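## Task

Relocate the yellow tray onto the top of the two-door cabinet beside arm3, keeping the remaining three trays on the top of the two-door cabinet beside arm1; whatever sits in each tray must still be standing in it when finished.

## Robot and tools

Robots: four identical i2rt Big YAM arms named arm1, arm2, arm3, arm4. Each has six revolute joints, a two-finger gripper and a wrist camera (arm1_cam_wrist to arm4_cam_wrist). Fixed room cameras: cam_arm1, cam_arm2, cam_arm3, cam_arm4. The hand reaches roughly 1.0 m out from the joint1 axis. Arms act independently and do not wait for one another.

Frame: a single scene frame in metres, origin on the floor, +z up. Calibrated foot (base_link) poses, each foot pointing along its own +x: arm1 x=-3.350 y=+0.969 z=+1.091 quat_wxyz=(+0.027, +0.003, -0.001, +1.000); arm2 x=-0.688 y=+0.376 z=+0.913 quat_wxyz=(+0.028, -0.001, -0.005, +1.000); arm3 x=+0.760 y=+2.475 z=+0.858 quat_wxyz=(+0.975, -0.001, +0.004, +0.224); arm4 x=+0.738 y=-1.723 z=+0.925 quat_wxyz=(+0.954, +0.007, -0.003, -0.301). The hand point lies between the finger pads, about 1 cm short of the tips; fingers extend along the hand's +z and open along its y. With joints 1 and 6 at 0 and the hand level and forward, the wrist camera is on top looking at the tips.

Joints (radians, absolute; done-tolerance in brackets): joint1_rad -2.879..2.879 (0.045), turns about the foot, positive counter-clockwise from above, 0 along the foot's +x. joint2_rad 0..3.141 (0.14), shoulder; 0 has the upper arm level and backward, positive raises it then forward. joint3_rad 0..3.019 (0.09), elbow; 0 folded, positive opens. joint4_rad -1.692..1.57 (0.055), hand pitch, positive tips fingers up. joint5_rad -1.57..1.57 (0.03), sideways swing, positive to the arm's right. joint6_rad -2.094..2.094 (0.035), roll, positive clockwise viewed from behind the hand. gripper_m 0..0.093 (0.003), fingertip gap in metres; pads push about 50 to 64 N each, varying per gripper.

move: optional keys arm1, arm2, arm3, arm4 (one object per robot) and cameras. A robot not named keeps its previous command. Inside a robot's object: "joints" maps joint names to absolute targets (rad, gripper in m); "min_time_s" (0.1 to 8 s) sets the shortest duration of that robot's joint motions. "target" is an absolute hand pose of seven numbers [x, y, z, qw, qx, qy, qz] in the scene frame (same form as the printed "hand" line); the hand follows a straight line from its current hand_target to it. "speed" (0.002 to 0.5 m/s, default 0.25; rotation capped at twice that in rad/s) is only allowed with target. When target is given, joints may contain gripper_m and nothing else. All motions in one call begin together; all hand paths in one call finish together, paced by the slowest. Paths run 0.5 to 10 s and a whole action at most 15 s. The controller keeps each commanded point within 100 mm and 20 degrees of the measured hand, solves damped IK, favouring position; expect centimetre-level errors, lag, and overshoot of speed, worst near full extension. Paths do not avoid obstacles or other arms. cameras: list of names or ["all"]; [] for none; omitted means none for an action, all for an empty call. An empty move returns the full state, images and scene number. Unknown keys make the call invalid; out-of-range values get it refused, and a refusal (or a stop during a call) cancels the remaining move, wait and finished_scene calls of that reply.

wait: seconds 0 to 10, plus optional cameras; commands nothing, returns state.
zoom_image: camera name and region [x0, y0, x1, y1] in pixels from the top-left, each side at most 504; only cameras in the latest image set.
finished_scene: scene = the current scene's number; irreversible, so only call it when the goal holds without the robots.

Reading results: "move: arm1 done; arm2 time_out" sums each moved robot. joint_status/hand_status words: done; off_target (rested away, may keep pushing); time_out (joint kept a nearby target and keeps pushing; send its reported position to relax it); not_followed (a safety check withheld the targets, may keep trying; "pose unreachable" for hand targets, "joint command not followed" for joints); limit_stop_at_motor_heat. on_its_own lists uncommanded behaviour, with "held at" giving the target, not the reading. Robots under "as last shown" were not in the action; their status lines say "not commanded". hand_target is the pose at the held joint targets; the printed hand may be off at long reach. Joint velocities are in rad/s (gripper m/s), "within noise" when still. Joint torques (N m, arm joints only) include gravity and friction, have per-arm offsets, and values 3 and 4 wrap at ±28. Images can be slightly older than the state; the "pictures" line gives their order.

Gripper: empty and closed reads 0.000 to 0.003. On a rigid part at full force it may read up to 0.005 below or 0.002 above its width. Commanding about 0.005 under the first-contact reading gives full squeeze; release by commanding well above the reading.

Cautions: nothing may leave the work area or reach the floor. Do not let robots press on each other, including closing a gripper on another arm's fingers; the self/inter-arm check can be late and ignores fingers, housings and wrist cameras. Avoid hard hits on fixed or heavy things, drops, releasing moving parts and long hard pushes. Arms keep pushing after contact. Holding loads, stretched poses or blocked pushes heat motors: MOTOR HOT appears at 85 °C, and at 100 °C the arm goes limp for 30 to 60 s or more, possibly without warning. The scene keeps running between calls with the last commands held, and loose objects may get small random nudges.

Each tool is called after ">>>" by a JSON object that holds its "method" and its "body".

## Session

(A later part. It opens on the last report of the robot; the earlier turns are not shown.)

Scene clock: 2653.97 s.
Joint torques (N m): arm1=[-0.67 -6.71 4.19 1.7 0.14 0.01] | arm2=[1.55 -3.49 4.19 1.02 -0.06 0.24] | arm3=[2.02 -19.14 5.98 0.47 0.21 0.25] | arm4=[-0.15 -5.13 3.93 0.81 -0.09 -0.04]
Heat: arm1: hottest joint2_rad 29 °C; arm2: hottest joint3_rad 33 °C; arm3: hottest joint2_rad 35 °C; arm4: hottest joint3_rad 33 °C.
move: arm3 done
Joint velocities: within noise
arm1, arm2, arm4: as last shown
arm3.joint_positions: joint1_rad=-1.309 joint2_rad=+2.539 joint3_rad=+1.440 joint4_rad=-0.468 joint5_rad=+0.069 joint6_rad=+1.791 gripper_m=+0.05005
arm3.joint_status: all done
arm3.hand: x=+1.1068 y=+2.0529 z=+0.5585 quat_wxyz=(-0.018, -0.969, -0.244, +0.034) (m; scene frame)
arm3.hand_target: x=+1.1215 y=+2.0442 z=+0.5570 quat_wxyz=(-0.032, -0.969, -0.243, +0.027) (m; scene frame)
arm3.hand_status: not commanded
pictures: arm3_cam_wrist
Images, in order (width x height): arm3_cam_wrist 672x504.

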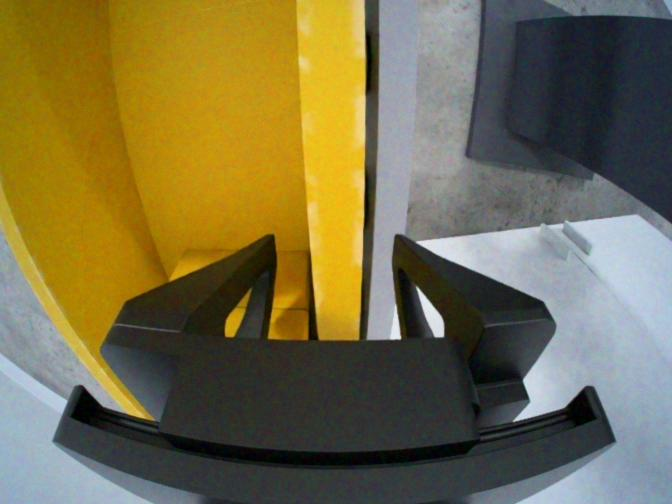

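>>> {"method": "move", "body": {"arm3": {"joints": {"gripper_m": 0.022}}, "cameras": []}}

>>> {"method": "move", "body": {"arm3": {"joints": {"gripper_m": 0.003}}, "cameras": ["arm3_cam_wrist", "cam_arm3"]}}

>>> {"method": "zoom_image", "body": {"camera": "arm3_cam_wrist", "region": [210, 100, 460, 340]}}

Scene clock: 2666.40 s.
Joint torques (N m): arm1=[-0.73 -6.65 4.21 1.74 0.13 0.02] | arm2=[1.32 -3.43 4 1.31 -0.1 0.24] | arm3=[2.2 -19.31 5.65 0.36 0.21 0.24] | arm4=[-0.09 -4.72 4.12 0.75 -0.1 -0.06]
Heat: arm1: hottest joint2_rad 29 °C; arm2: hottest joint3_rad 33 °C; arm3: hottest joint2_rad 34 °C; arm4: hottest joint3_rad 33 °C.
move: arm3 done
Joint velocities: within noise
arm1, arm2, arm4: as last shown
arm3.joint_positions: joint1_rad=-1.309 joint2_rad=+2.543 joint3_rad=+1.444 joint4_rad=-0.465 joint5_rad=+0.069 joint6_rad=+1.791 gripper_m=+0.02218
arm3.joint_status: all done
arm3.hand: x=+1.1079 y=+2.0516 z=+0.5574 quat_wxyz=(-0.019, -0.969, -0.244, +0.033) (m; scene frame)
arm3.hand_target: x=+1.1215 y=+2.0442 z=+0.5569 quat_wxyz=(-0.032, -0.969, -0.243, +0.027) (m; scene frame)
arm3.hand_status: not commanded
pictures: none
No camera images: "cameras" was empty.

Scene clock: 2666.93 s.
Joint torques (N m): arm1=[-0.91 -6.65 4.19 1.7 0.13 0.03] | arm2=[1.38 -4.78 4.01 1.26 -0.05 0.2] | arm3=[1.85 -19.25 5.64 0.34 0.09 0.32] | arm4=[-0.15 -5.07 3.95 0.73 -0.11 -0.04]
Heat: arm1: hottest joint2_rad 29 °C; arm2: hottest joint3_rad 33 °C; arm3: hottest joint2_rad 34 °C; arm4: hottest joint3_rad 33 °C.
move: arm3 off_target
Joint velocities: within noise
arm1, arm2, arm4: as last shown
arm3.joint_positions: joint1_rad=-1.309 joint2_rad=+2.543 joint3_rad=+1.444 joint4_rad=-0.465 joint5_rad=+0.071 joint6_rad=+1.784 gripper_m=+0.01230
arm3.joint_status: gripper_m off_target (ended at +0.01233, target +0.00300)
arm3.hand: x=+1.1075 y=+2.0513 z=+0.5574 quat_wxyz=(-0.020, -0.968, -0.247, +0.034) (m; scene frame)
arm3.hand_target: x=+1.1214 y=+2.0442 z=+0.5569 quat_wxyz=(-0.032, -0.969, -0.243, +0.027) (m; scene frame)
arm3.hand_status: not commanded
pictures: arm3_cam_wrist, cam_arm3
Images, in order (width x height): arm3_cam_wrist 672x504, cam_arm3 896x504.

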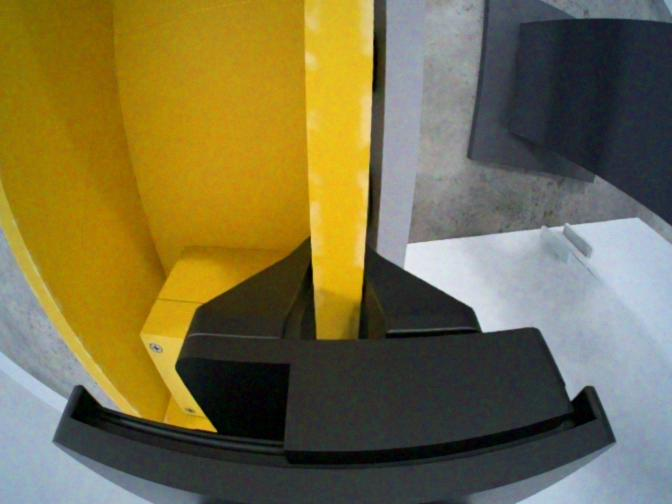

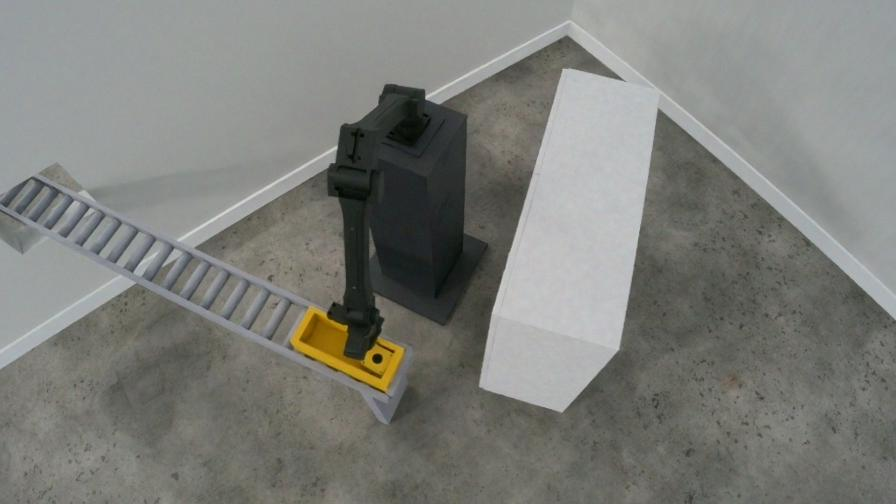

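Scaled by 2.016 from the camera's 672x504 image, which has a finer 960x720 frame.

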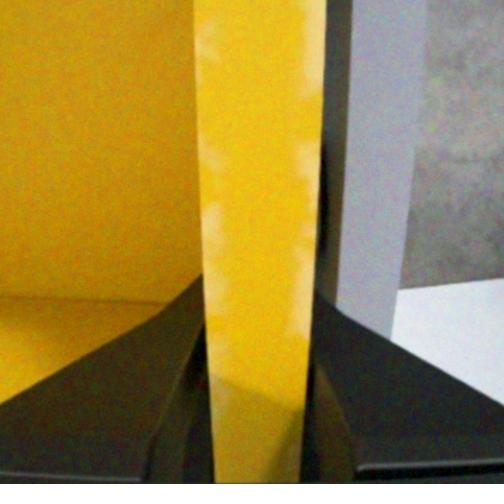

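>>> {"method": "move", "body": {"arm3": {"target": [1.1214, 2.0442, 0.64, -0.032, -0.969, -0.243, 0.027], "speed": 0.08}, "cameras": ["arm3_cam_wrist", "cam_arm3"]}}

>>> {"method": "zoom_image", "body": {"camera": "cam_arm3", "region": [280, 270, 430, 420]}}

Scene clock: 2710.43 s.
Joint torques (N m): arm1=[-0.85 -6.48 4.19 1.76 0.14 0.02] | arm2=[1.26 -3.96 3.99 1.06 -0.03 0.24] | arm3=[1.85 -25.47 3.69 -0.34 0.07 0.29] | arm4=[-0.32 -4.89 4.01 0.69 -0.1 -0.03]
Heat: arm1: hottest joint2_rad 29 °C; arm2: hottest joint3_rad 33 °C; arm3: hottest joint2_rad 37 °C; arm4: hottest joint3_rad 33 °C.
move: arm3 off_target
Joint velocities: within noise
arm1, arm2, arm4: as last shown
arm3.joint_positions: joint1_rad=-1.308 joint2_rad=+2.434 joint3_rad=+1.389 joint4_rad=-0.551 joint5_rad=+0.071 joint6_rad=+1.785 gripper_m=+0.01230
arm3.joint_status: not commanded
arm3.hand: x=+1.1022 y=+2.0589 z=+0.6043 quat_wxyz=(-0.005, -0.968, -0.248, +0.041) (m; scene frame)
arm3.hand_target: x=+1.1210 y=+2.0446 z=+0.6390 quat_wxyz=(-0.032, -0.969, -0.243, +0.027) (m; scene frame)
arm3.hand_status: off_target (0.043 m and 3.5 deg from the pose sent, 0.084 m and 1.7 deg at the start)
pictures: arm3_cam_wrist, cam_arm3
Images, in order (width x height): arm3_cam_wrist 672x504, cam_arm3 896x504.

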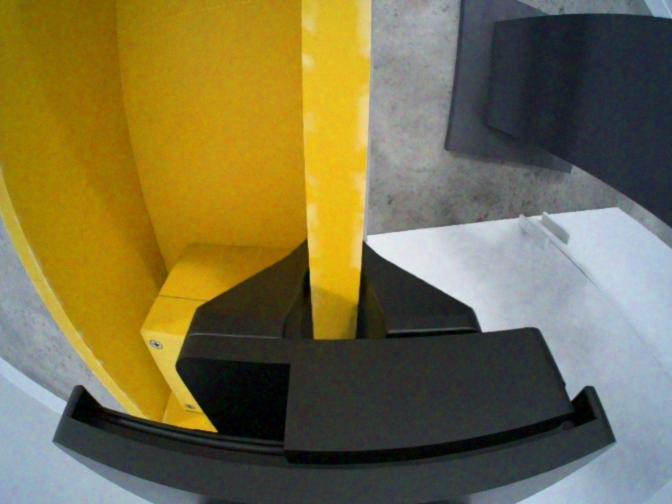

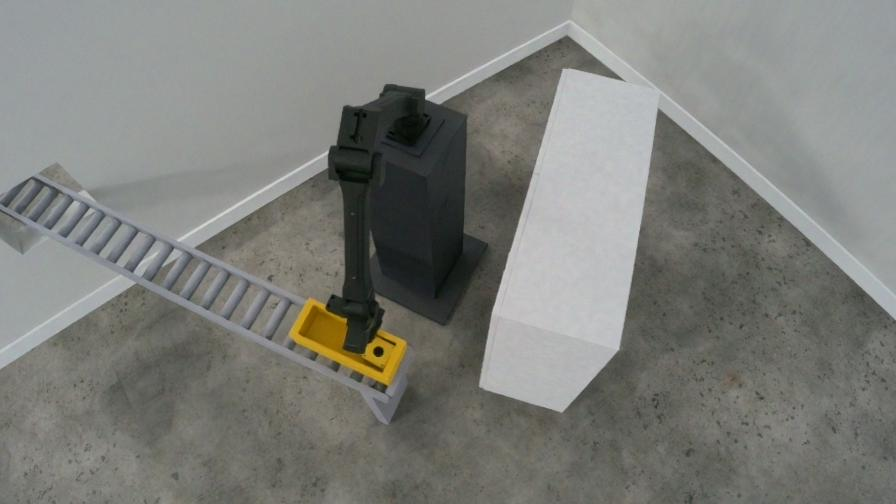

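Scaled by 3.360 from the camera's 896x504 image, which has a finer 1280x720 frame.

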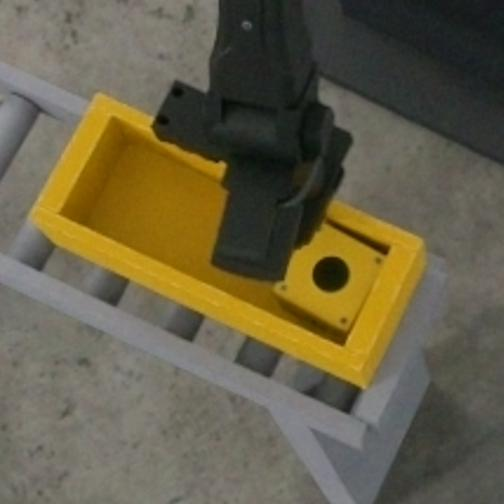

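>>> {"method": "move", "body": {"arm3": {"target": [1.1210, 2.0446, 1.0, -0.032, -0.969, -0.243, 0.027], "speed": 0.2}, "cameras": ["arm3_cam_wrist", "cam_arm3"]}}

Scene clock: 2779.50 s.
Joint torques (N m): arm1=[-0.91 -6.71 4.12 1.73 0.13 0.03] | arm2=[1.32 -4.6 4.22 1.48 -0.1 0.24] | arm3=[1.38 -21.77 14.43 -0.54 0.06 0.24] | arm4=[-0.26 -4.84 4.03 0.81 -0.09 -0.06]
Heat: arm1: hottest joint2_rad 29 °C; arm2: hottest joint3_rad 33 °C; arm3: hottest joint2_rad 42 °C; arm4: hottest joint3_rad 33 °C.
move: arm3 off_target
Joint velocities: within noise
arm1.joint_positions: joint1_rad=+0.310 joint2_rad=+1.492 joint3_rad=+2.840 joint4_rad=-1.190 joint5_rad=+0.002 joint6_rad=+0.016 gripper_m=+0.05991
arm1.joint_status: not commanded
arm1.hand: x=-3.7210 y=+0.8693 z=+2.0181 quat_wxyz=(+0.102, +0.642, +0.078, -0.756) (m; scene frame)
arm1.hand_target: x=-3.7240 y=+0.8722 z=+2.0162 quat_wxyz=(+0.092, +0.645, +0.081, -0.754) (m; scene frame)
arm1.hand_status: not commanded
arm2.joint_positions: joint1_rad=-0.970 joint2_rad=+1.493 joint3_rad=+2.892 joint4_rad=-1.190 joint5_rad=+0.004 joint6_rad=-0.015 gripper_m=+0.05991
arm2.joint_status: not commanded
arm2.hand: x=-0.8794 y=+0.6827 z=+1.8571 quat_wxyz=(-0.390, +0.549, -0.303, -0.675) (m; scene frame)
arm2.hand_target: x=-0.8817 y=+0.6849 z=+1.8545 quat_wxyz=(-0.382, +0.550, -0.307, -0.676) (m; scene frame)
arm2.hand_status: not commanded
arm3.joint_positions: joint1_rad=-1.308 joint2_rad=+1.856 joint3_rad=+1.477 joint4_rad=-1.284 joint5_rad=+0.071 joint6_rad=+1.785 gripper_m=+0.01230
arm3.joint_status: not commanded
arm3.hand: x=+1.0958 y=+2.0704 z=+0.9442 quat_wxyz=(+0.025, -0.967, -0.249, +0.056) (m; scene frame)
arm3.hand_target: x=+1.1178 y=+2.0483 z=+1.0008 quat_wxyz=(-0.032, -0.969, -0.243, +0.026) (m; scene frame)
arm3.hand_status: off_target (0.066 m and 7.4 deg from the pose sent, 0.397 m and 3.6 deg at the start; pose on its path clipped on 18 of 86 steps)
arm4.joint_positions: joint1_rad=-0.009 joint2_rad=+1.490 joint3_rad=+2.879 joint4_rad=-0.314 joint5_rad=+0.004 joint6_rad=+0.010 gripper_m=+0.09396
arm4.joint_status: not commanded
arm4.hand: x=+0.9275 y=-1.8798 z=+2.0324 quat_wxyz=(-0.925, -0.085, -0.230, +0.289) (m; scene frame)
arm4.hand_target: x=+0.9244 y=-1.8741 z=+2.0357 quat_wxyz=(-0.928, -0.077, -0.220, +0.291) (m; scene frame)
arm4.hand_status: not commanded
pictures: arm3_cam_wrist, cam_arm3
Images, in order (width x height): arm3_cam_wrist 672x504, cam_arm3 896x504.

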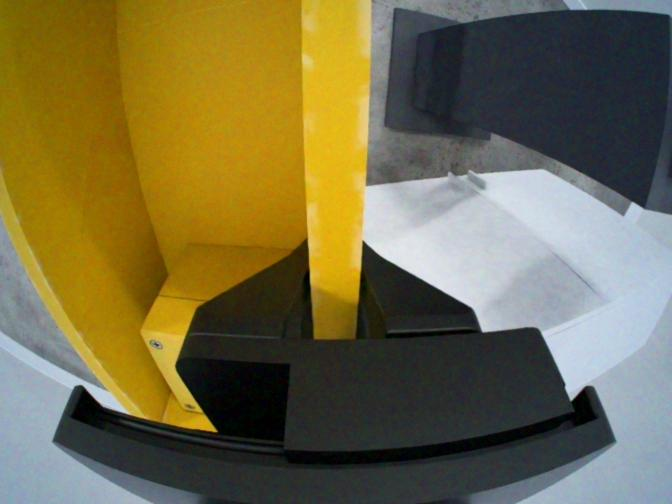

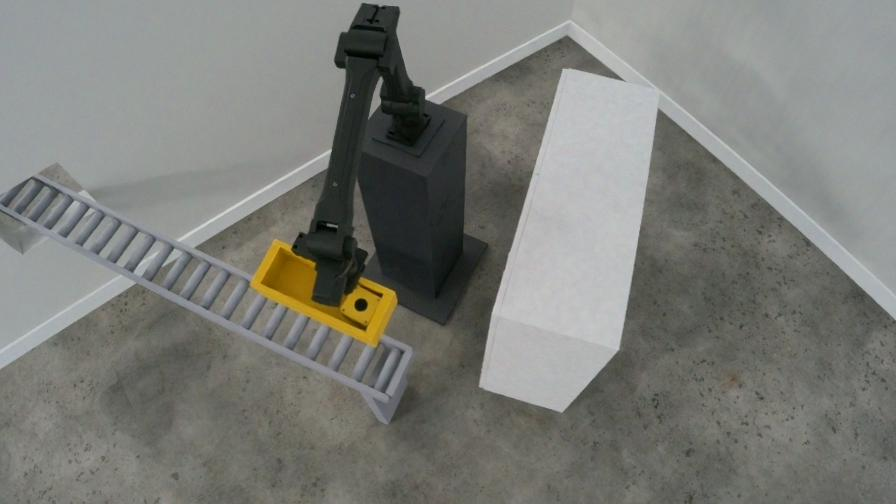

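>>> {"method": "move", "body": {"arm3": {"joints": {"joint1_rad": -0.072, "joint4_rad": -1.2, "joint5_rad": 0.0, "joint6_rad": 1.327}, "min_time_s": 5}, "cameras": ["arm3_cam_wrist", "cam_arm3"]}}

>>> {"method": "zoom_image", "body": {"camera": "cam_arm3", "region": [440, 100, 690, 400]}}

Scene clock: 2806.23 s.
Joint torques (N m): arm1=[-0.91 -6.42 4.16 1.73 0.15 0.02] | arm2=[0.26 -4.42 4.03 1.14 -0.03 0.22] | arm3=[1.49 -22.07 14.57 0.57 -0.11 -0.07] | arm4=[-0.03 -4.89 4.03 0.72 -0.1 -0.07]
Heat: arm1: hottest joint2_rad 29 °C; arm2: hottest joint3_rad 33 °C; arm3: hottest joint2_rad 40 °C; arm4: hottest joint3_rad 33 °C.
move: arm3 done
Joint velocities: within noise
arm1, arm2, arm4: as last shown
arm3.joint_positions: joint1_rad=-0.071 joint2_rad=+1.856 joint3_rad=+1.477 joint4_rad=-1.215 joint5_rad=+0.005 joint6_rad=+1.343 gripper_m=+0.01230
arm3.joint_status: all done
arm3.hand: x=+1.2652 y=+2.6758 z=+0.9394 quat_wxyz=(+0.008, -0.463, -0.886, +0.014) (m; scene frame)
arm3.hand_target: x=+1.2994 y=+2.6902 z=+0.9988 quat_wxyz=(-0.039, -0.455, -0.888, -0.045) (m; scene frame)
arm3.hand_status: not commanded
pictures: arm3_cam_wrist, cam_arm3
Images, in order (width x height): arm3_cam_wrist 672x504, cam_arm3 896x504.

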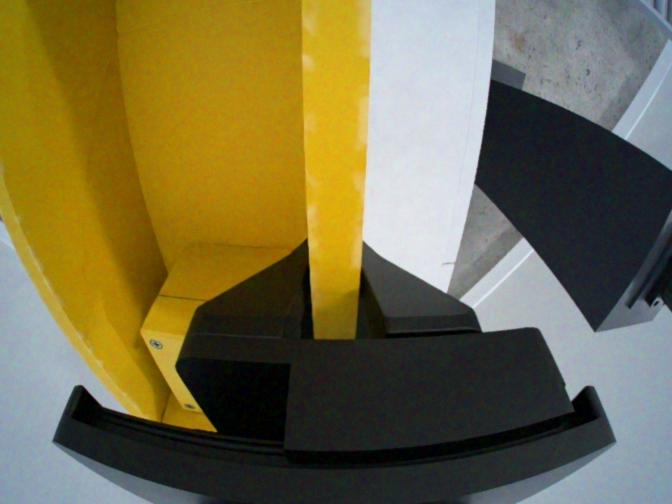

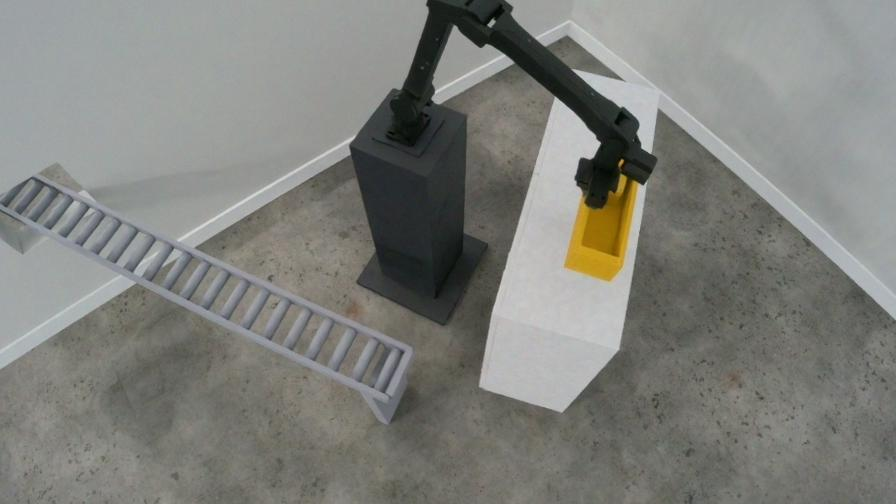

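Scaled by 1.680 from the camera's 896x504 image, which has a finer 1280x720 frame.

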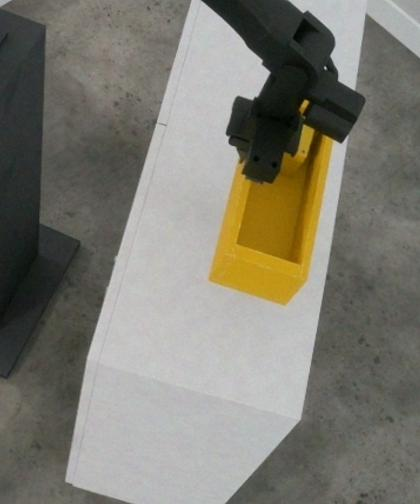

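>>> {"method": "move", "body": {"arm3": {"joints": {"joint2_rad": 1.885, "joint3_rad": 1.44, "joint4_rad": -0.965}, "min_time_s": 3}, "cameras": ["arm3_cam_wrist", "cam_arm3"]}}

>>> {"method": "zoom_image", "body": {"camera": "cam_arm3", "region": [500, 110, 680, 370]}}

Scene clock: 2888.90 s.
Joint torques (N m): arm1=[-0.85 -6.42 4.22 1.69 0.14 0.02] | arm2=[1.49 -4.72 4.27 1.33 0 0.19] | arm3=[1.38 -21.36 7.98 0.99 -0.12 -0.06] | arm4=[-0.32 -4.95 4.1 0.77 -0.1 -0.05]
Heat: arm1: hottest joint2_rad 29 °C; arm2: hottest joint3_rad 32 °C; arm3: hottest joint3_rad 45 °C; arm4: hottest joint3_rad 33 °C.
move: arm3 done
Joint velocities: within noise
arm1, arm2, arm4: as last shown
arm3.joint_positions: joint1_rad=-0.071 joint2_rad=+1.918 joint3_rad=+1.428 joint4_rad=-0.986 joint5_rad=+0.005 joint6_rad=+1.342 gripper_m=+0.01230
arm3.joint_status: all done
arm3.hand: x=+1.2950 y=+2.6878 z=+0.8903 quat_wxyz=(-0.030, -0.462, -0.886, -0.031) (m; scene frame)
arm3.hand_target: x=+1.3068 y=+2.6931 z=+0.9140 quat_wxyz=(-0.050, -0.454, -0.888, -0.057) (m; scene frame)
arm3.hand_status: not commanded
pictures: arm3_cam_wrist, cam_arm3
Images, in order (width x height): arm3_cam_wrist 672x504, cam_arm3 896x504.

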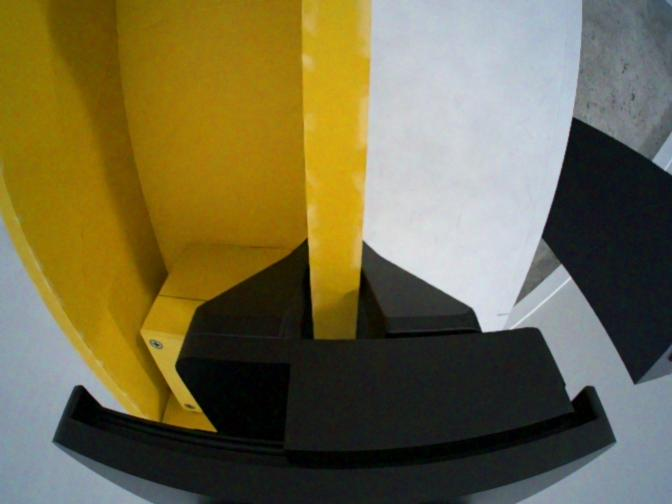

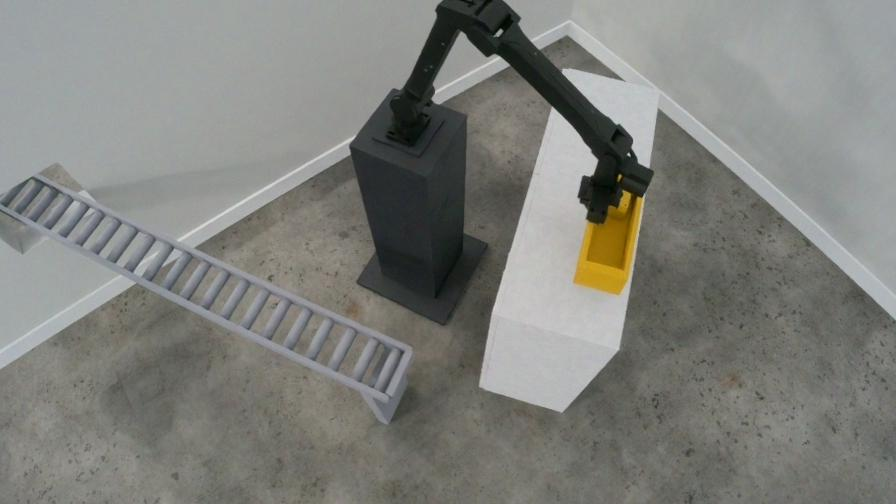

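Scaled by 1.938 from the camera's 896x504 image, which has a finer 1280x720 frame.

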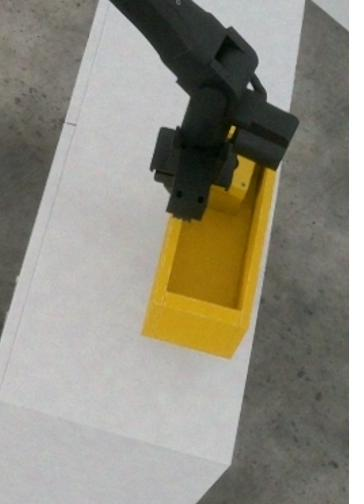

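>>> {"method": "move", "body": {"arm3": {"joints": {"joint2_rad": 1.83, "joint3_rad": 1.37, "joint4_rad": -1.03}, "min_time_s": 2}, "cameras": ["cam_arm3", "arm3_cam_wrist"]}}

>>> {"method": "zoom_image", "body": {"camera": "cam_arm3", "region": [500, 110, 680, 370]}}

Scene clock: 2933.57 s.
Joint torques (N m): arm1=[-0.79 -6.42 4.14 1.69 0.13 0.02] | arm2=[0.44 -4.01 4.07 1.22 0 0.25] | arm3=[1.32 -23.59 7.5 -0.27 -0.12 -0.06] | arm4=[-0.32 -4.89 4.07 0.91 -0.08 -0.06]
Heat: arm1: hottest joint2_rad 29 °C; arm2: hottest joint3_rad 32 °C; arm3: hottest joint3_rad 44 °C; arm4: hottest joint3_rad 33 °C.
move: arm3 done
Joint velocities: within noise
arm1, arm2, arm4: as last shown
arm3.joint_positions: joint1_rad=-0.071 joint2_rad=+1.899 joint3_rad=+1.361 joint4_rad=-1.024 joint5_rad=+0.005 joint6_rad=+1.342 gripper_m=+0.01230
arm3.joint_status: all done
arm3.hand: x=+1.2610 y=+2.6741 z=+0.8776 quat_wxyz=(-0.002, -0.462, -0.887, +0.001) (m; scene frame)
arm3.hand_target: x=+1.2689 y=+2.6780 z=+0.9163 quat_wxyz=(-0.024, -0.456, -0.889, -0.027) (m; scene frame)
arm3.hand_status: not commanded
pictures: arm3_cam_wrist, cam_arm3
Images, in order (width x height): arm3_cam_wrist 672x504, cam_arm3 896x504.

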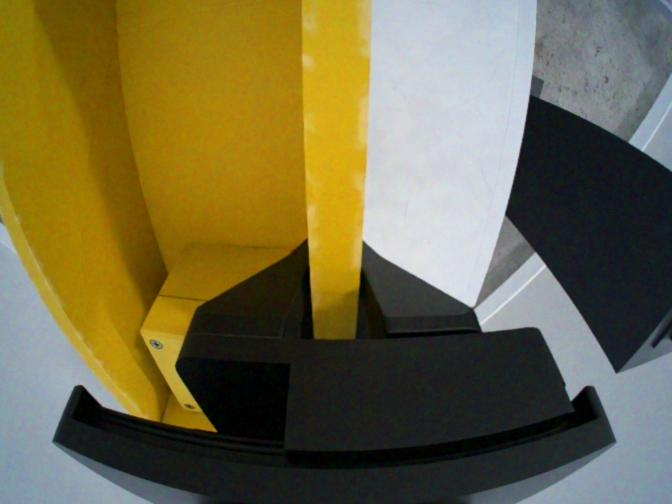

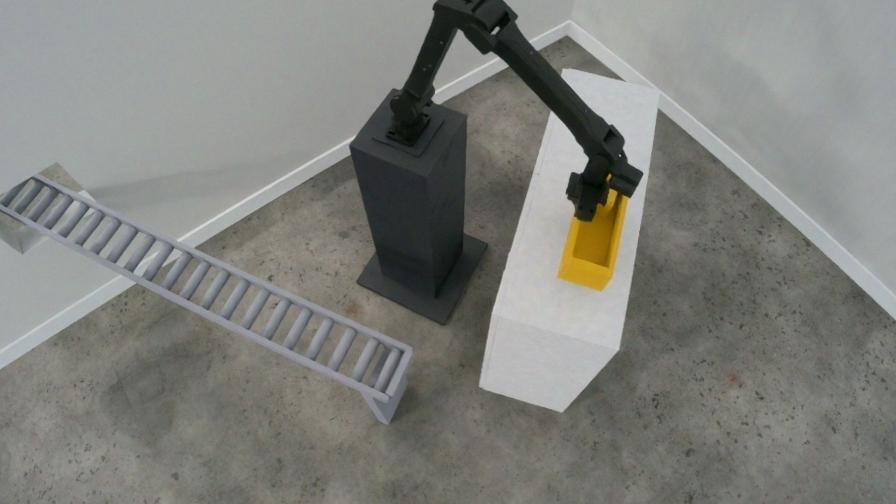

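Scaled by 1.938 from the camera's 896x504 image, which has a finer 1280x720 frame.

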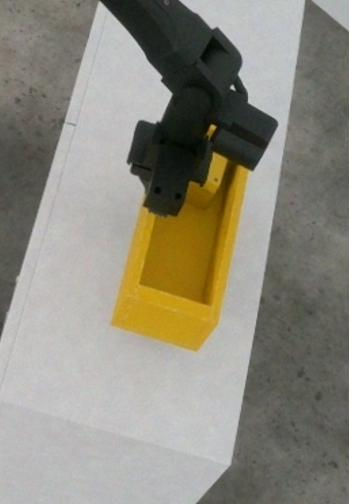

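>>> {"method": "move", "body": {"arm3": {"joints": {"joint2_rad": 1.90, "joint4_rad": -0.975}, "min_time_s": 1.5}, "cameras": ["cam_arm3"]}}

>>> {"method": "zoom_image", "body": {"camera": "cam_arm3", "region": [530, 170, 650, 310]}}

Scene clock: 2957.63 s.
Joint torques (N m): arm1=[-0.91 -6.77 4.21 1.72 0.13 0.01] | arm2=[1.08 -4.95 3.96 1.31 -0.06 0.23] | arm3=[1.32 -20.89 7.32 0.65 -0.11 -0.06] | arm4=[-0.26 -4.95 3.97 0.81 -0.1 -0.05]
Heat: arm1: hottest joint2_rad 29 °C; arm2: hottest joint3_rad 32 °C; arm3: hottest joint3_rad 42 °C; arm4: hottest joint3_rad 33 °C.
move: arm3 done
Joint velocities: within noise
arm1, arm2, arm4: as last shown
arm3.joint_positions: joint1_rad=-0.071 joint2_rad=+1.932 joint3_rad=+1.361 joint4_rad=-0.991 joint5_rad=+0.005 joint6_rad=+1.342 gripper_m=+0.01230
arm3.joint_status: all done
arm3.hand: x=+1.2647 y=+2.6756 z=+0.8602 quat_wxyz=(-0.002, -0.462, -0.887, +0.002) (m; scene frame)
arm3.hand_target: x=+1.2756 y=+2.6806 z=+0.8801 quat_wxyz=(-0.019, -0.456, -0.890, -0.022) (m; scene frame)
arm3.hand_status: not commanded
pictures: cam_arm3
Images, in order (width x height): cam_arm3 896x504.

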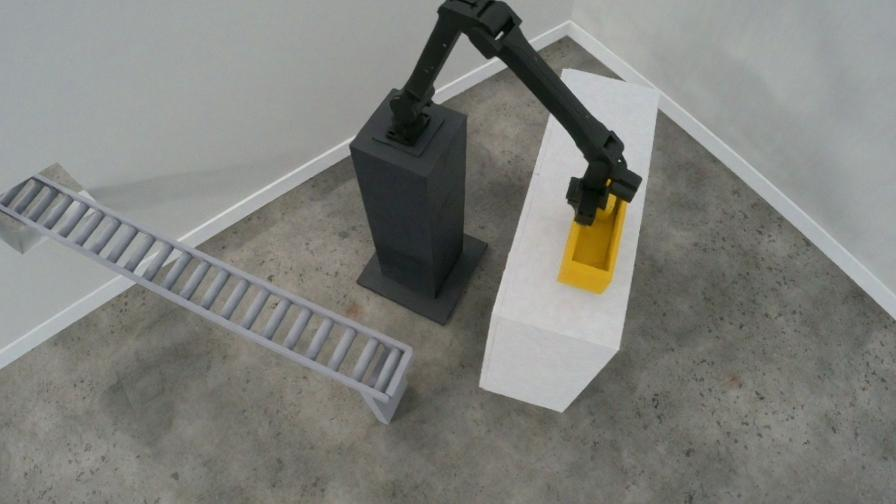

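Scaled by 3.600 from the camera's 896x504 image, which has a finer 1280x720 frame.

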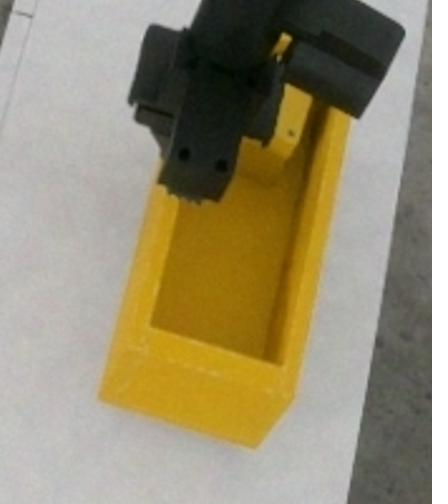

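>>> {"method": "move", "body": {"arm3": {"joints": {"joint2_rad": 1.922, "joint4_rad": -0.953}, "min_time_s": 1.2}, "cameras": ["cam_arm3"]}}

>>> {"method": "zoom_image", "body": {"camera": "cam_arm3", "region": [530, 170, 650, 310]}}

Scene clock: 2974.47 s.
Joint torques (N m): arm1=[-0.79 -6.59 4.21 1.74 0.13 0.01] | arm2=[0.73 -4.42 4.31 1.4 -0.05 0.28] | arm3=[1.26 -20.84 7.23 0.66 -0.12 -0.06] | arm4=[0.09 -4.89 4.04 0.77 -0.11 -0.07]
Heat: arm1: hottest joint2_rad 29 °C; arm2: hottest joint3_rad 32 °C; arm3: hottest joint3_rad 41 °C; arm4: hottest joint3_rad 33 °C.
move: arm3 done
Joint velocities: within noise
arm1, arm2, arm4: as last shown
arm3.joint_positions: joint1_rad=-0.071 joint2_rad=+1.952 joint3_rad=+1.361 joint4_rad=-0.969 joint5_rad=+0.005 joint6_rad=+1.342 gripper_m=+0.01230
arm3.joint_status: all done
arm3.hand: x=+1.2673 y=+2.6767 z=+0.8500 quat_wxyz=(-0.003, -0.462, -0.887, +0.001) (m; scene frame)
arm3.hand_target: x=+1.2784 y=+2.6817 z=+0.8690 quat_wxyz=(-0.019, -0.456, -0.890, -0.022) (m; scene frame)
arm3.hand_status: not commanded
pictures: cam_arm3
Images, in order (width x height): cam_arm3 896x504.

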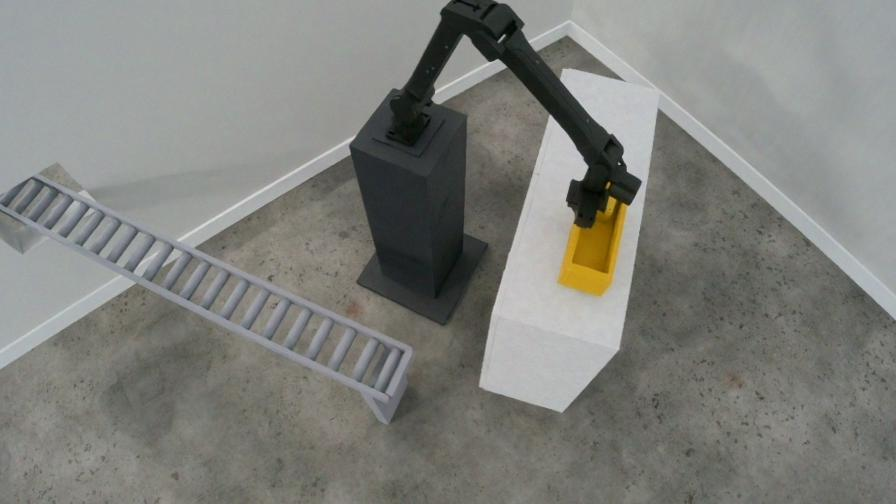

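Scaled by 3.600 from the camera's 896x504 image, which has a finer 1280x720 frame.

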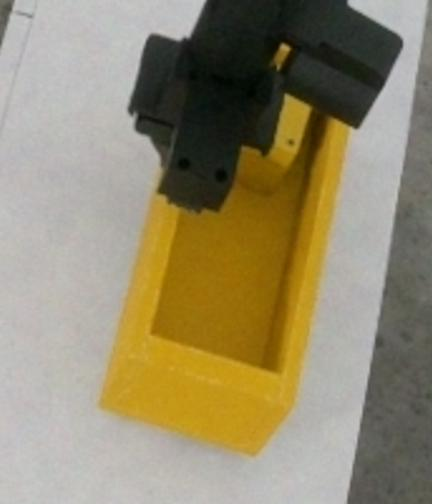

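>>> {"method": "move", "body": {"arm3": {"joints": {"joint2_rad": 1.94, "joint4_rad": -0.936}, "min_time_s": 1.0}, "cameras": ["cam_arm3"]}}

>>> {"method": "zoom_image", "body": {"camera": "cam_arm3", "region": [530, 170, 650, 310]}}

Scene clock: 2983.50 s.
Joint torques (N m): arm1=[-0.91 -6.53 4.16 1.72 0.14 0.02] | arm2=[1.2 -4.72 4.26 1.57 -0.05 0.21] | arm3=[1.26 -20.89 7.1 0.7 -0.12 -0.06] | arm4=[-0.32 -4.95 3.99 0.77 -0.11 -0.05]
Heat: arm1: hottest joint2_rad 29 °C; arm2: hottest joint3_rad 32 °C; arm3: hottest joint3_rad 41 °C; arm4: hottest joint3_rad 33 °C.
move: arm3 done
Joint velocities: within noise
arm1, arm2, arm4: as last shown
arm3.joint_positions: joint1_rad=-0.071 joint2_rad=+1.970 joint3_rad=+1.361 joint4_rad=-0.952 joint5_rad=+0.005 joint6_rad=+1.342 gripper_m=+0.01230
arm3.joint_status: all done
arm3.hand: x=+1.2688 y=+2.6772 z=+0.8403 quat_wxyz=(-0.002, -0.462, -0.887, +0.001) (m; scene frame)
arm3.hand_target: x=+1.2802 y=+2.6825 z=+0.8593 quat_wxyz=(-0.019, -0.456, -0.890, -0.021) (m; scene frame)
arm3.hand_status: not commanded
pictures: cam_arm3
Images, in order (width x height): cam_arm3 896x504.

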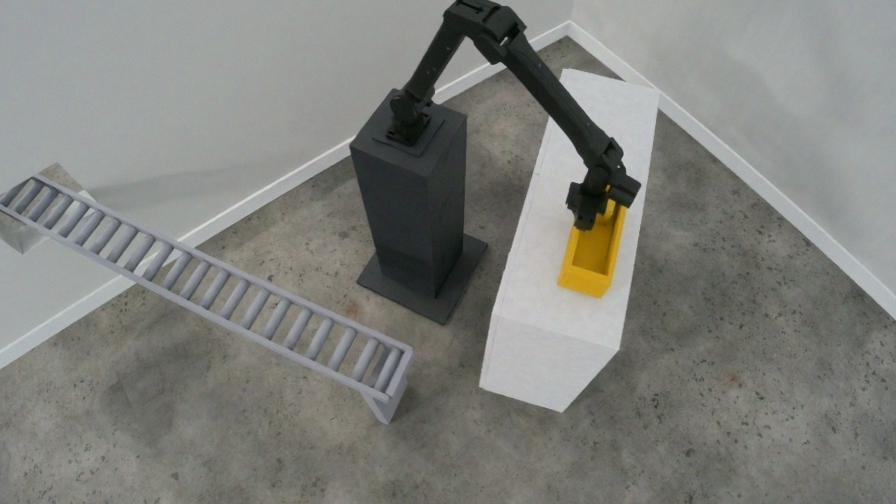

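Scaled by 3.600 from the camera's 896x504 image, which has a finer 1280x720 frame.

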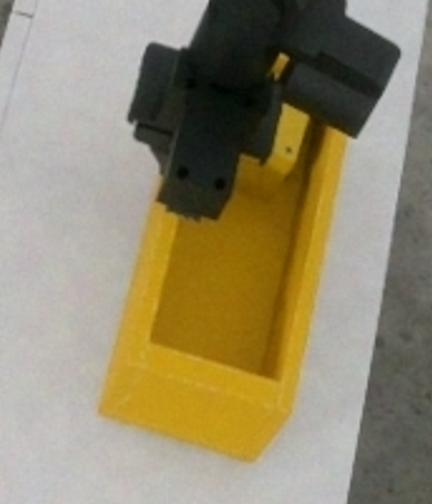

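>>> {"method": "move", "body": {"arm3": {"joints": {"joint2_rad": 1.957, "joint4_rad": -0.92}, "min_time_s": 1.0}, "cameras": ["cam_arm3", "arm3_cam_wrist"]}}

>>> {"method": "zoom_image", "body": {"camera": "cam_arm3", "region": [530, 170, 650, 310]}}

Scene clock: 2997.13 s.
Joint torques (N m): arm1=[-0.97 -6.59 4.14 1.76 0.13 0.03] | arm2=[1.38 -4.89 4.21 1.24 -0.02 0.2] | arm3=[1.38 -20.42 7.09 0.65 -0.11 -0.06] | arm4=[-0.15 -4.84 4.03 0.76 -0.07 -0.06]
Heat: arm1: hottest joint2_rad 29 °C; arm2: hottest joint3_rad 32 °C; arm3: hottest joint3_rad 40 °C; arm4: hottest joint3_rad 33 °C.
move: arm3 done
Joint velocities: within noise
arm1, arm2, arm4: as last shown
arm3.joint_positions: joint1_rad=-0.071 joint2_rad=+1.981 joint3_rad=+1.361 joint4_rad=-0.936 joint5_rad=+0.005 joint6_rad=+1.342 gripper_m=+0.01230
arm3.joint_status: all done
arm3.hand: x=+1.2711 y=+2.6782 z=+0.8347 quat_wxyz=(-0.004, -0.462, -0.887, -0.001) (m; scene frame)
arm3.hand_target: x=+1.2818 y=+2.6831 z=+0.8507 quat_wxyz=(-0.018, -0.456, -0.890, -0.021) (m; scene frame)
arm3.hand_status: not commanded
pictures: arm3_cam_wrist, cam_arm3
Images, in order (width x height): arm3_cam_wrist 672x504, cam_arm3 896x504.

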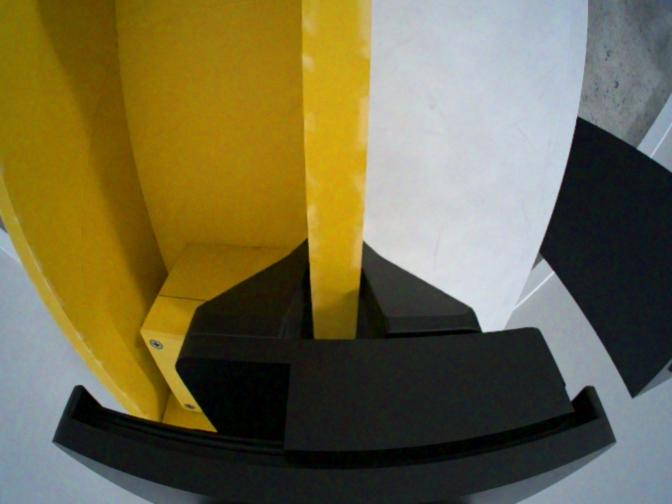

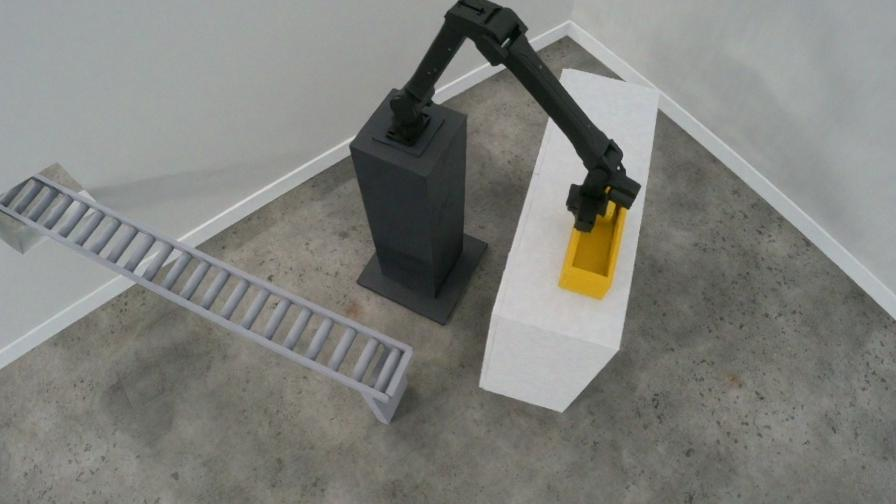

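Scaled by 3.600 from the camera's 896x504 image, which has a finer 1280x720 frame.

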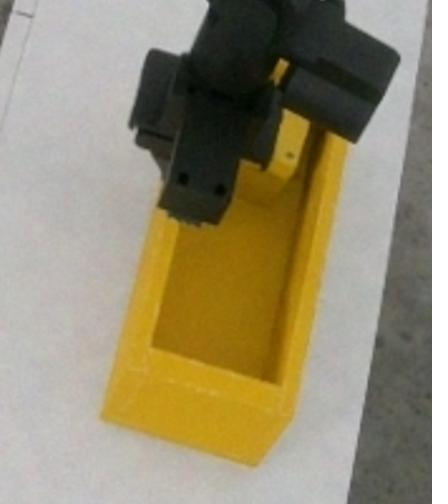

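>>> {"method": "move", "body": {"arm3": {"joints": {"joint2_rad": 1.975, "joint4_rad": -0.908}, "min_time_s": 1.0}, "cameras": ["cam_arm3", "arm3_cam_wrist"]}}

>>> {"method": "zoom_image", "body": {"camera": "cam_arm3", "region": [530, 170, 650, 310]}}

Scene clock: 3007.77 s.
Joint torques (N m): arm1=[-0.97 -6.3 4.21 1.68 0.13 0.02] | arm2=[0.32 -5.48 4.14 1.29 -0.03 0.17] | arm3=[1.32 -19.6 7.08 0.55 -0.2 -0.06] | arm4=[-0.03 -5.07 4.04 0.76 -0.1 -0.03]
Heat: arm1: hottest joint2_rad 29 °C; arm2: hottest joint3_rad 32 °C; arm3: hottest joint3_rad 40 °C; arm4: hottest joint3_rad 33 °C.
move: arm3 done
Joint velocities: within noise
arm1.joint_positions: joint1_rad=+0.310 joint2_rad=+1.492 joint3_rad=+2.840 joint4_rad=-1.190 joint5_rad=+0.002 joint6_rad=+0.016 gripper_m=+0.05991
arm1.joint_status: not commanded
arm1.hand: x=-3.7210 y=+0.8693 z=+2.0181 quat_wxyz=(+0.102, +0.642, +0.078, -0.756) (m; scene frame)
arm1.hand_target: x=-3.7240 y=+0.8722 z=+2.0162 quat_wxyz=(+0.092, +0.645, +0.081, -0.754) (m; scene frame)
arm1.hand_status: not commanded
arm2.joint_positions: joint1_rad=-0.970 joint2_rad=+1.493 joint3_rad=+2.892 joint4_rad=-1.190 joint5_rad=+0.004 joint6_rad=-0.015 gripper_m=+0.05991
arm2.joint_status: not commanded
arm2.hand: x=-0.8794 y=+0.6827 z=+1.8571 quat_wxyz=(-0.390, +0.549, -0.303, -0.675) (m; scene frame)
arm2.hand_target: x=-0.8817 y=+0.6849 z=+1.8545 quat_wxyz=(-0.382, +0.550, -0.307, -0.676) (m; scene frame)
arm2.hand_status: not commanded
arm3.joint_positions: joint1_rad=-0.071 joint2_rad=+1.987 joint3_rad=+1.361 joint4_rad=-0.920 joint5_rad=+0.007 joint6_rad=+1.342 gripper_m=+0.01230
arm3.joint_status: all done
arm3.hand: x=+1.2739 y=+2.6789 z=+0.8315 quat_wxyz=(-0.008, -0.462, -0.887, -0.004) (m; scene frame)
arm3.hand_target: x=+1.2822 y=+2.6832 z=+0.8410 quat_wxyz=(-0.016, -0.456, -0.890, -0.019) (m; scene frame)
arm3.hand_status: not commanded
arm4.joint_positions: joint1_rad=-0.009 joint2_rad=+1.490 joint3_rad=+2.879 joint4_rad=-0.314 joint5_rad=+0.004 joint6_rad=+0.010 gripper_m=+0.09396
arm4.joint_status: not commanded
arm4.hand: x=+0.9275 y=-1.8798 z=+2.0324 quat_wxyz=(-0.925, -0.085, -0.230, +0.289) (m; scene frame)
arm4.hand_target: x=+0.9244 y=-1.8741 z=+2.0357 quat_wxyz=(-0.928, -0.077, -0.220, +0.291) (m; scene frame)
arm4.hand_status: not commanded
pictures: arm3_cam_wrist, cam_arm3
Images, in order (width x height): arm3_cam_wrist 672x504, cam_arm3 896x504.

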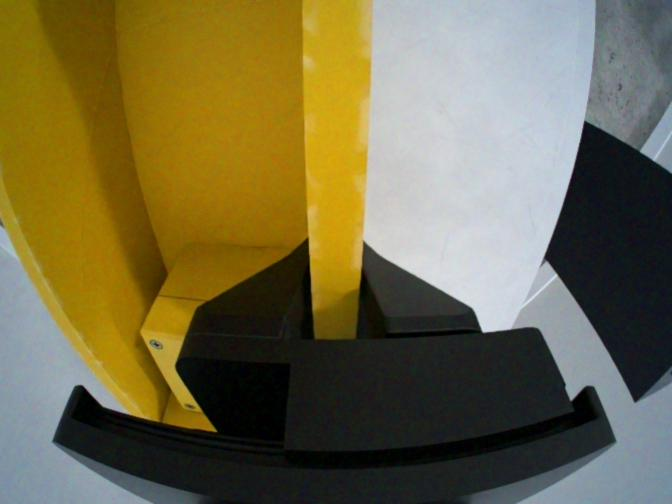

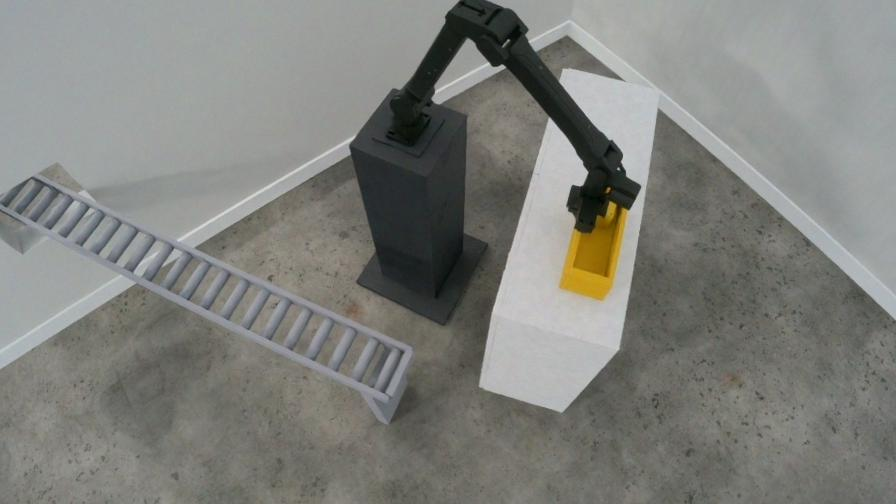

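Scaled by 3.600 from the camera's 896x504 image, which has a finer 1280x720 frame.

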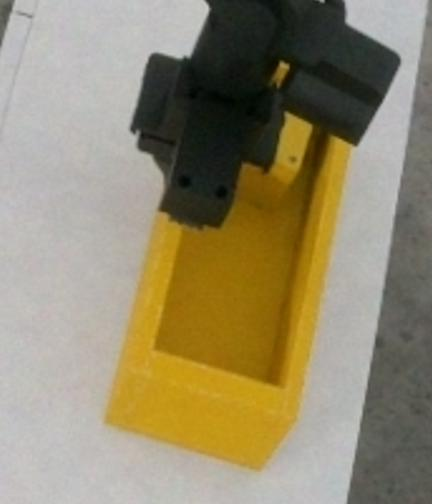

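>>> {"method": "move", "body": {"arm3": {"joints": {"joint2_rad": 1.995, "joint4_rad": -0.905}, "min_time_s": 1.0}, "cameras": ["cam_arm3", "arm3_cam_wrist"]}}

>>> {"method": "zoom_image", "body": {"camera": "cam_arm3", "region": [530, 170, 650, 310]}}

Scene clock: 3018.80 s.
Joint torques (N m): arm1=[-0.97 -6.48 4.16 1.78 0.12 0.02] | arm2=[1.44 -3.72 4.29 1.33 -0.04 0.21] | arm3=[1.26 -18.14 7.06 0.53 -0.19 -0.06] | arm4=[0.03 -4.95 4.08 0.76 -0.1 -0.05]
Heat: arm1: hottest joint2_rad 29 °C; arm2: hottest joint3_rad 32 °C; arm3: hottest joint3_rad 40 °C; arm4: hottest joint3_rad 33 °C.
move: arm3 done
Joint velocities: within noise
arm1, arm2, arm4: as last shown
arm3.joint_positions: joint1_rad=-0.071 joint2_rad=+1.990 joint3_rad=+1.361 joint4_rad=-0.916 joint5_rad=+0.007 joint6_rad=+1.342 gripper_m=+0.01230
arm3.joint_status: all done
arm3.hand: x=+1.2743 y=+2.6791 z=+0.8299 quat_wxyz=(-0.008, -0.462, -0.887, -0.004) (m; scene frame)
arm3.hand_target: x=+1.2800 y=+2.6824 z=+0.8303 quat_wxyz=(-0.011, -0.456, -0.890, -0.012) (m; scene frame)
arm3.hand_status: not commanded
pictures: arm3_cam_wrist, cam_arm3
Images, in order (width x height): arm3_cam_wrist 672x504, cam_arm3 896x504.

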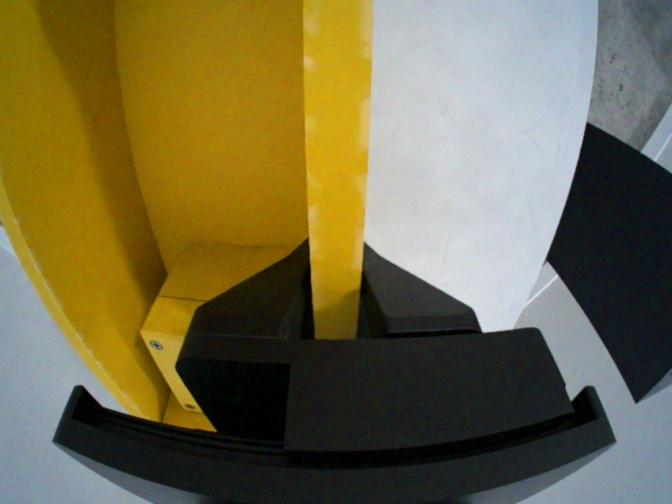

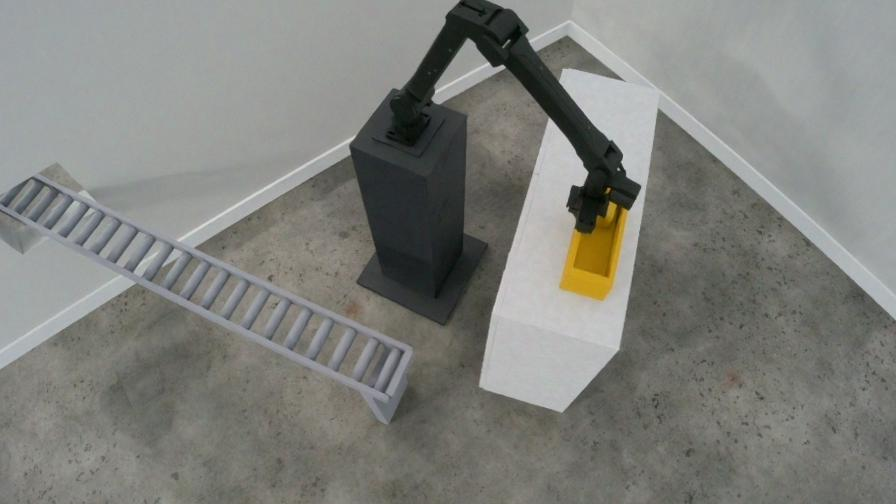

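Scaled by 3.600 from the camera's 896x504 image, which has a finer 1280x720 frame.

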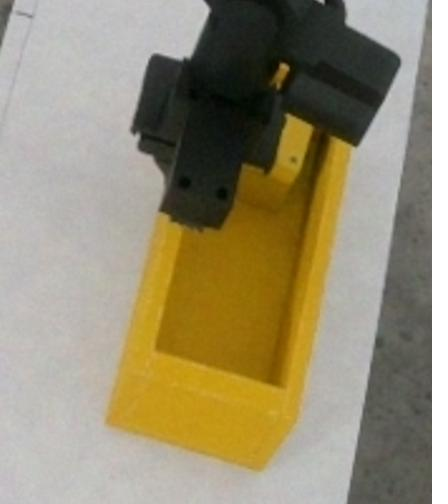

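>>> {"method": "move", "body": {"arm3": {"joints": {"gripper_m": 0.05}}, "cameras": ["arm3_cam_wrist"]}}

Scene clock: 3029.90 s.
Joint torques (N m): arm1=[-0.97 -6.36 4.21 1.72 0.13 0.02] | arm2=[1.03 -4.42 4.03 1.09 -0.1 0.21] | arm3=[1.38 -18.2 7.06 0.49 -0.11 -0.06] | arm4=[-0.15 -4.95 4.04 0.75 -0.09 -0.05]
Heat: arm1: hottest joint2_rad 29 °C; arm2: hottest joint3_rad 32 °C; arm3: hottest joint3_rad 39 °C; arm4: hottest joint3_rad 33 °C.
move: arm3 done
Joint velocities: within noise
arm1, arm2, arm4: as last shown
arm3.joint_positions: joint1_rad=-0.071 joint2_rad=+1.991 joint3_rad=+1.361 joint4_rad=-0.916 joint5_rad=+0.005 joint6_rad=+1.342 gripper_m=+0.04987
arm3.joint_status: all done
arm3.hand: x=+1.2742 y=+2.6794 z=+0.8297 quat_wxyz=(-0.008, -0.462, -0.887, -0.005) (m; scene frame)
arm3.hand_target: x=+1.2800 y=+2.6823 z=+0.8303 quat_wxyz=(-0.011, -0.456, -0.890, -0.012) (m; scene frame)
arm3.hand_status: not commanded
pictures: arm3_cam_wrist
Images, in order (width x height): arm3_cam_wrist 672x504.

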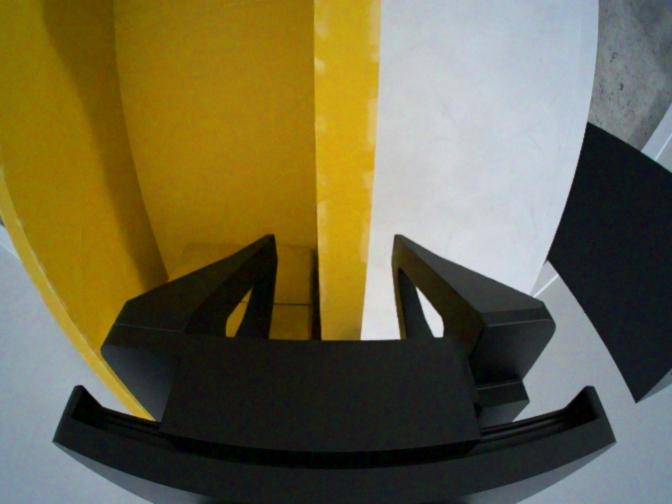

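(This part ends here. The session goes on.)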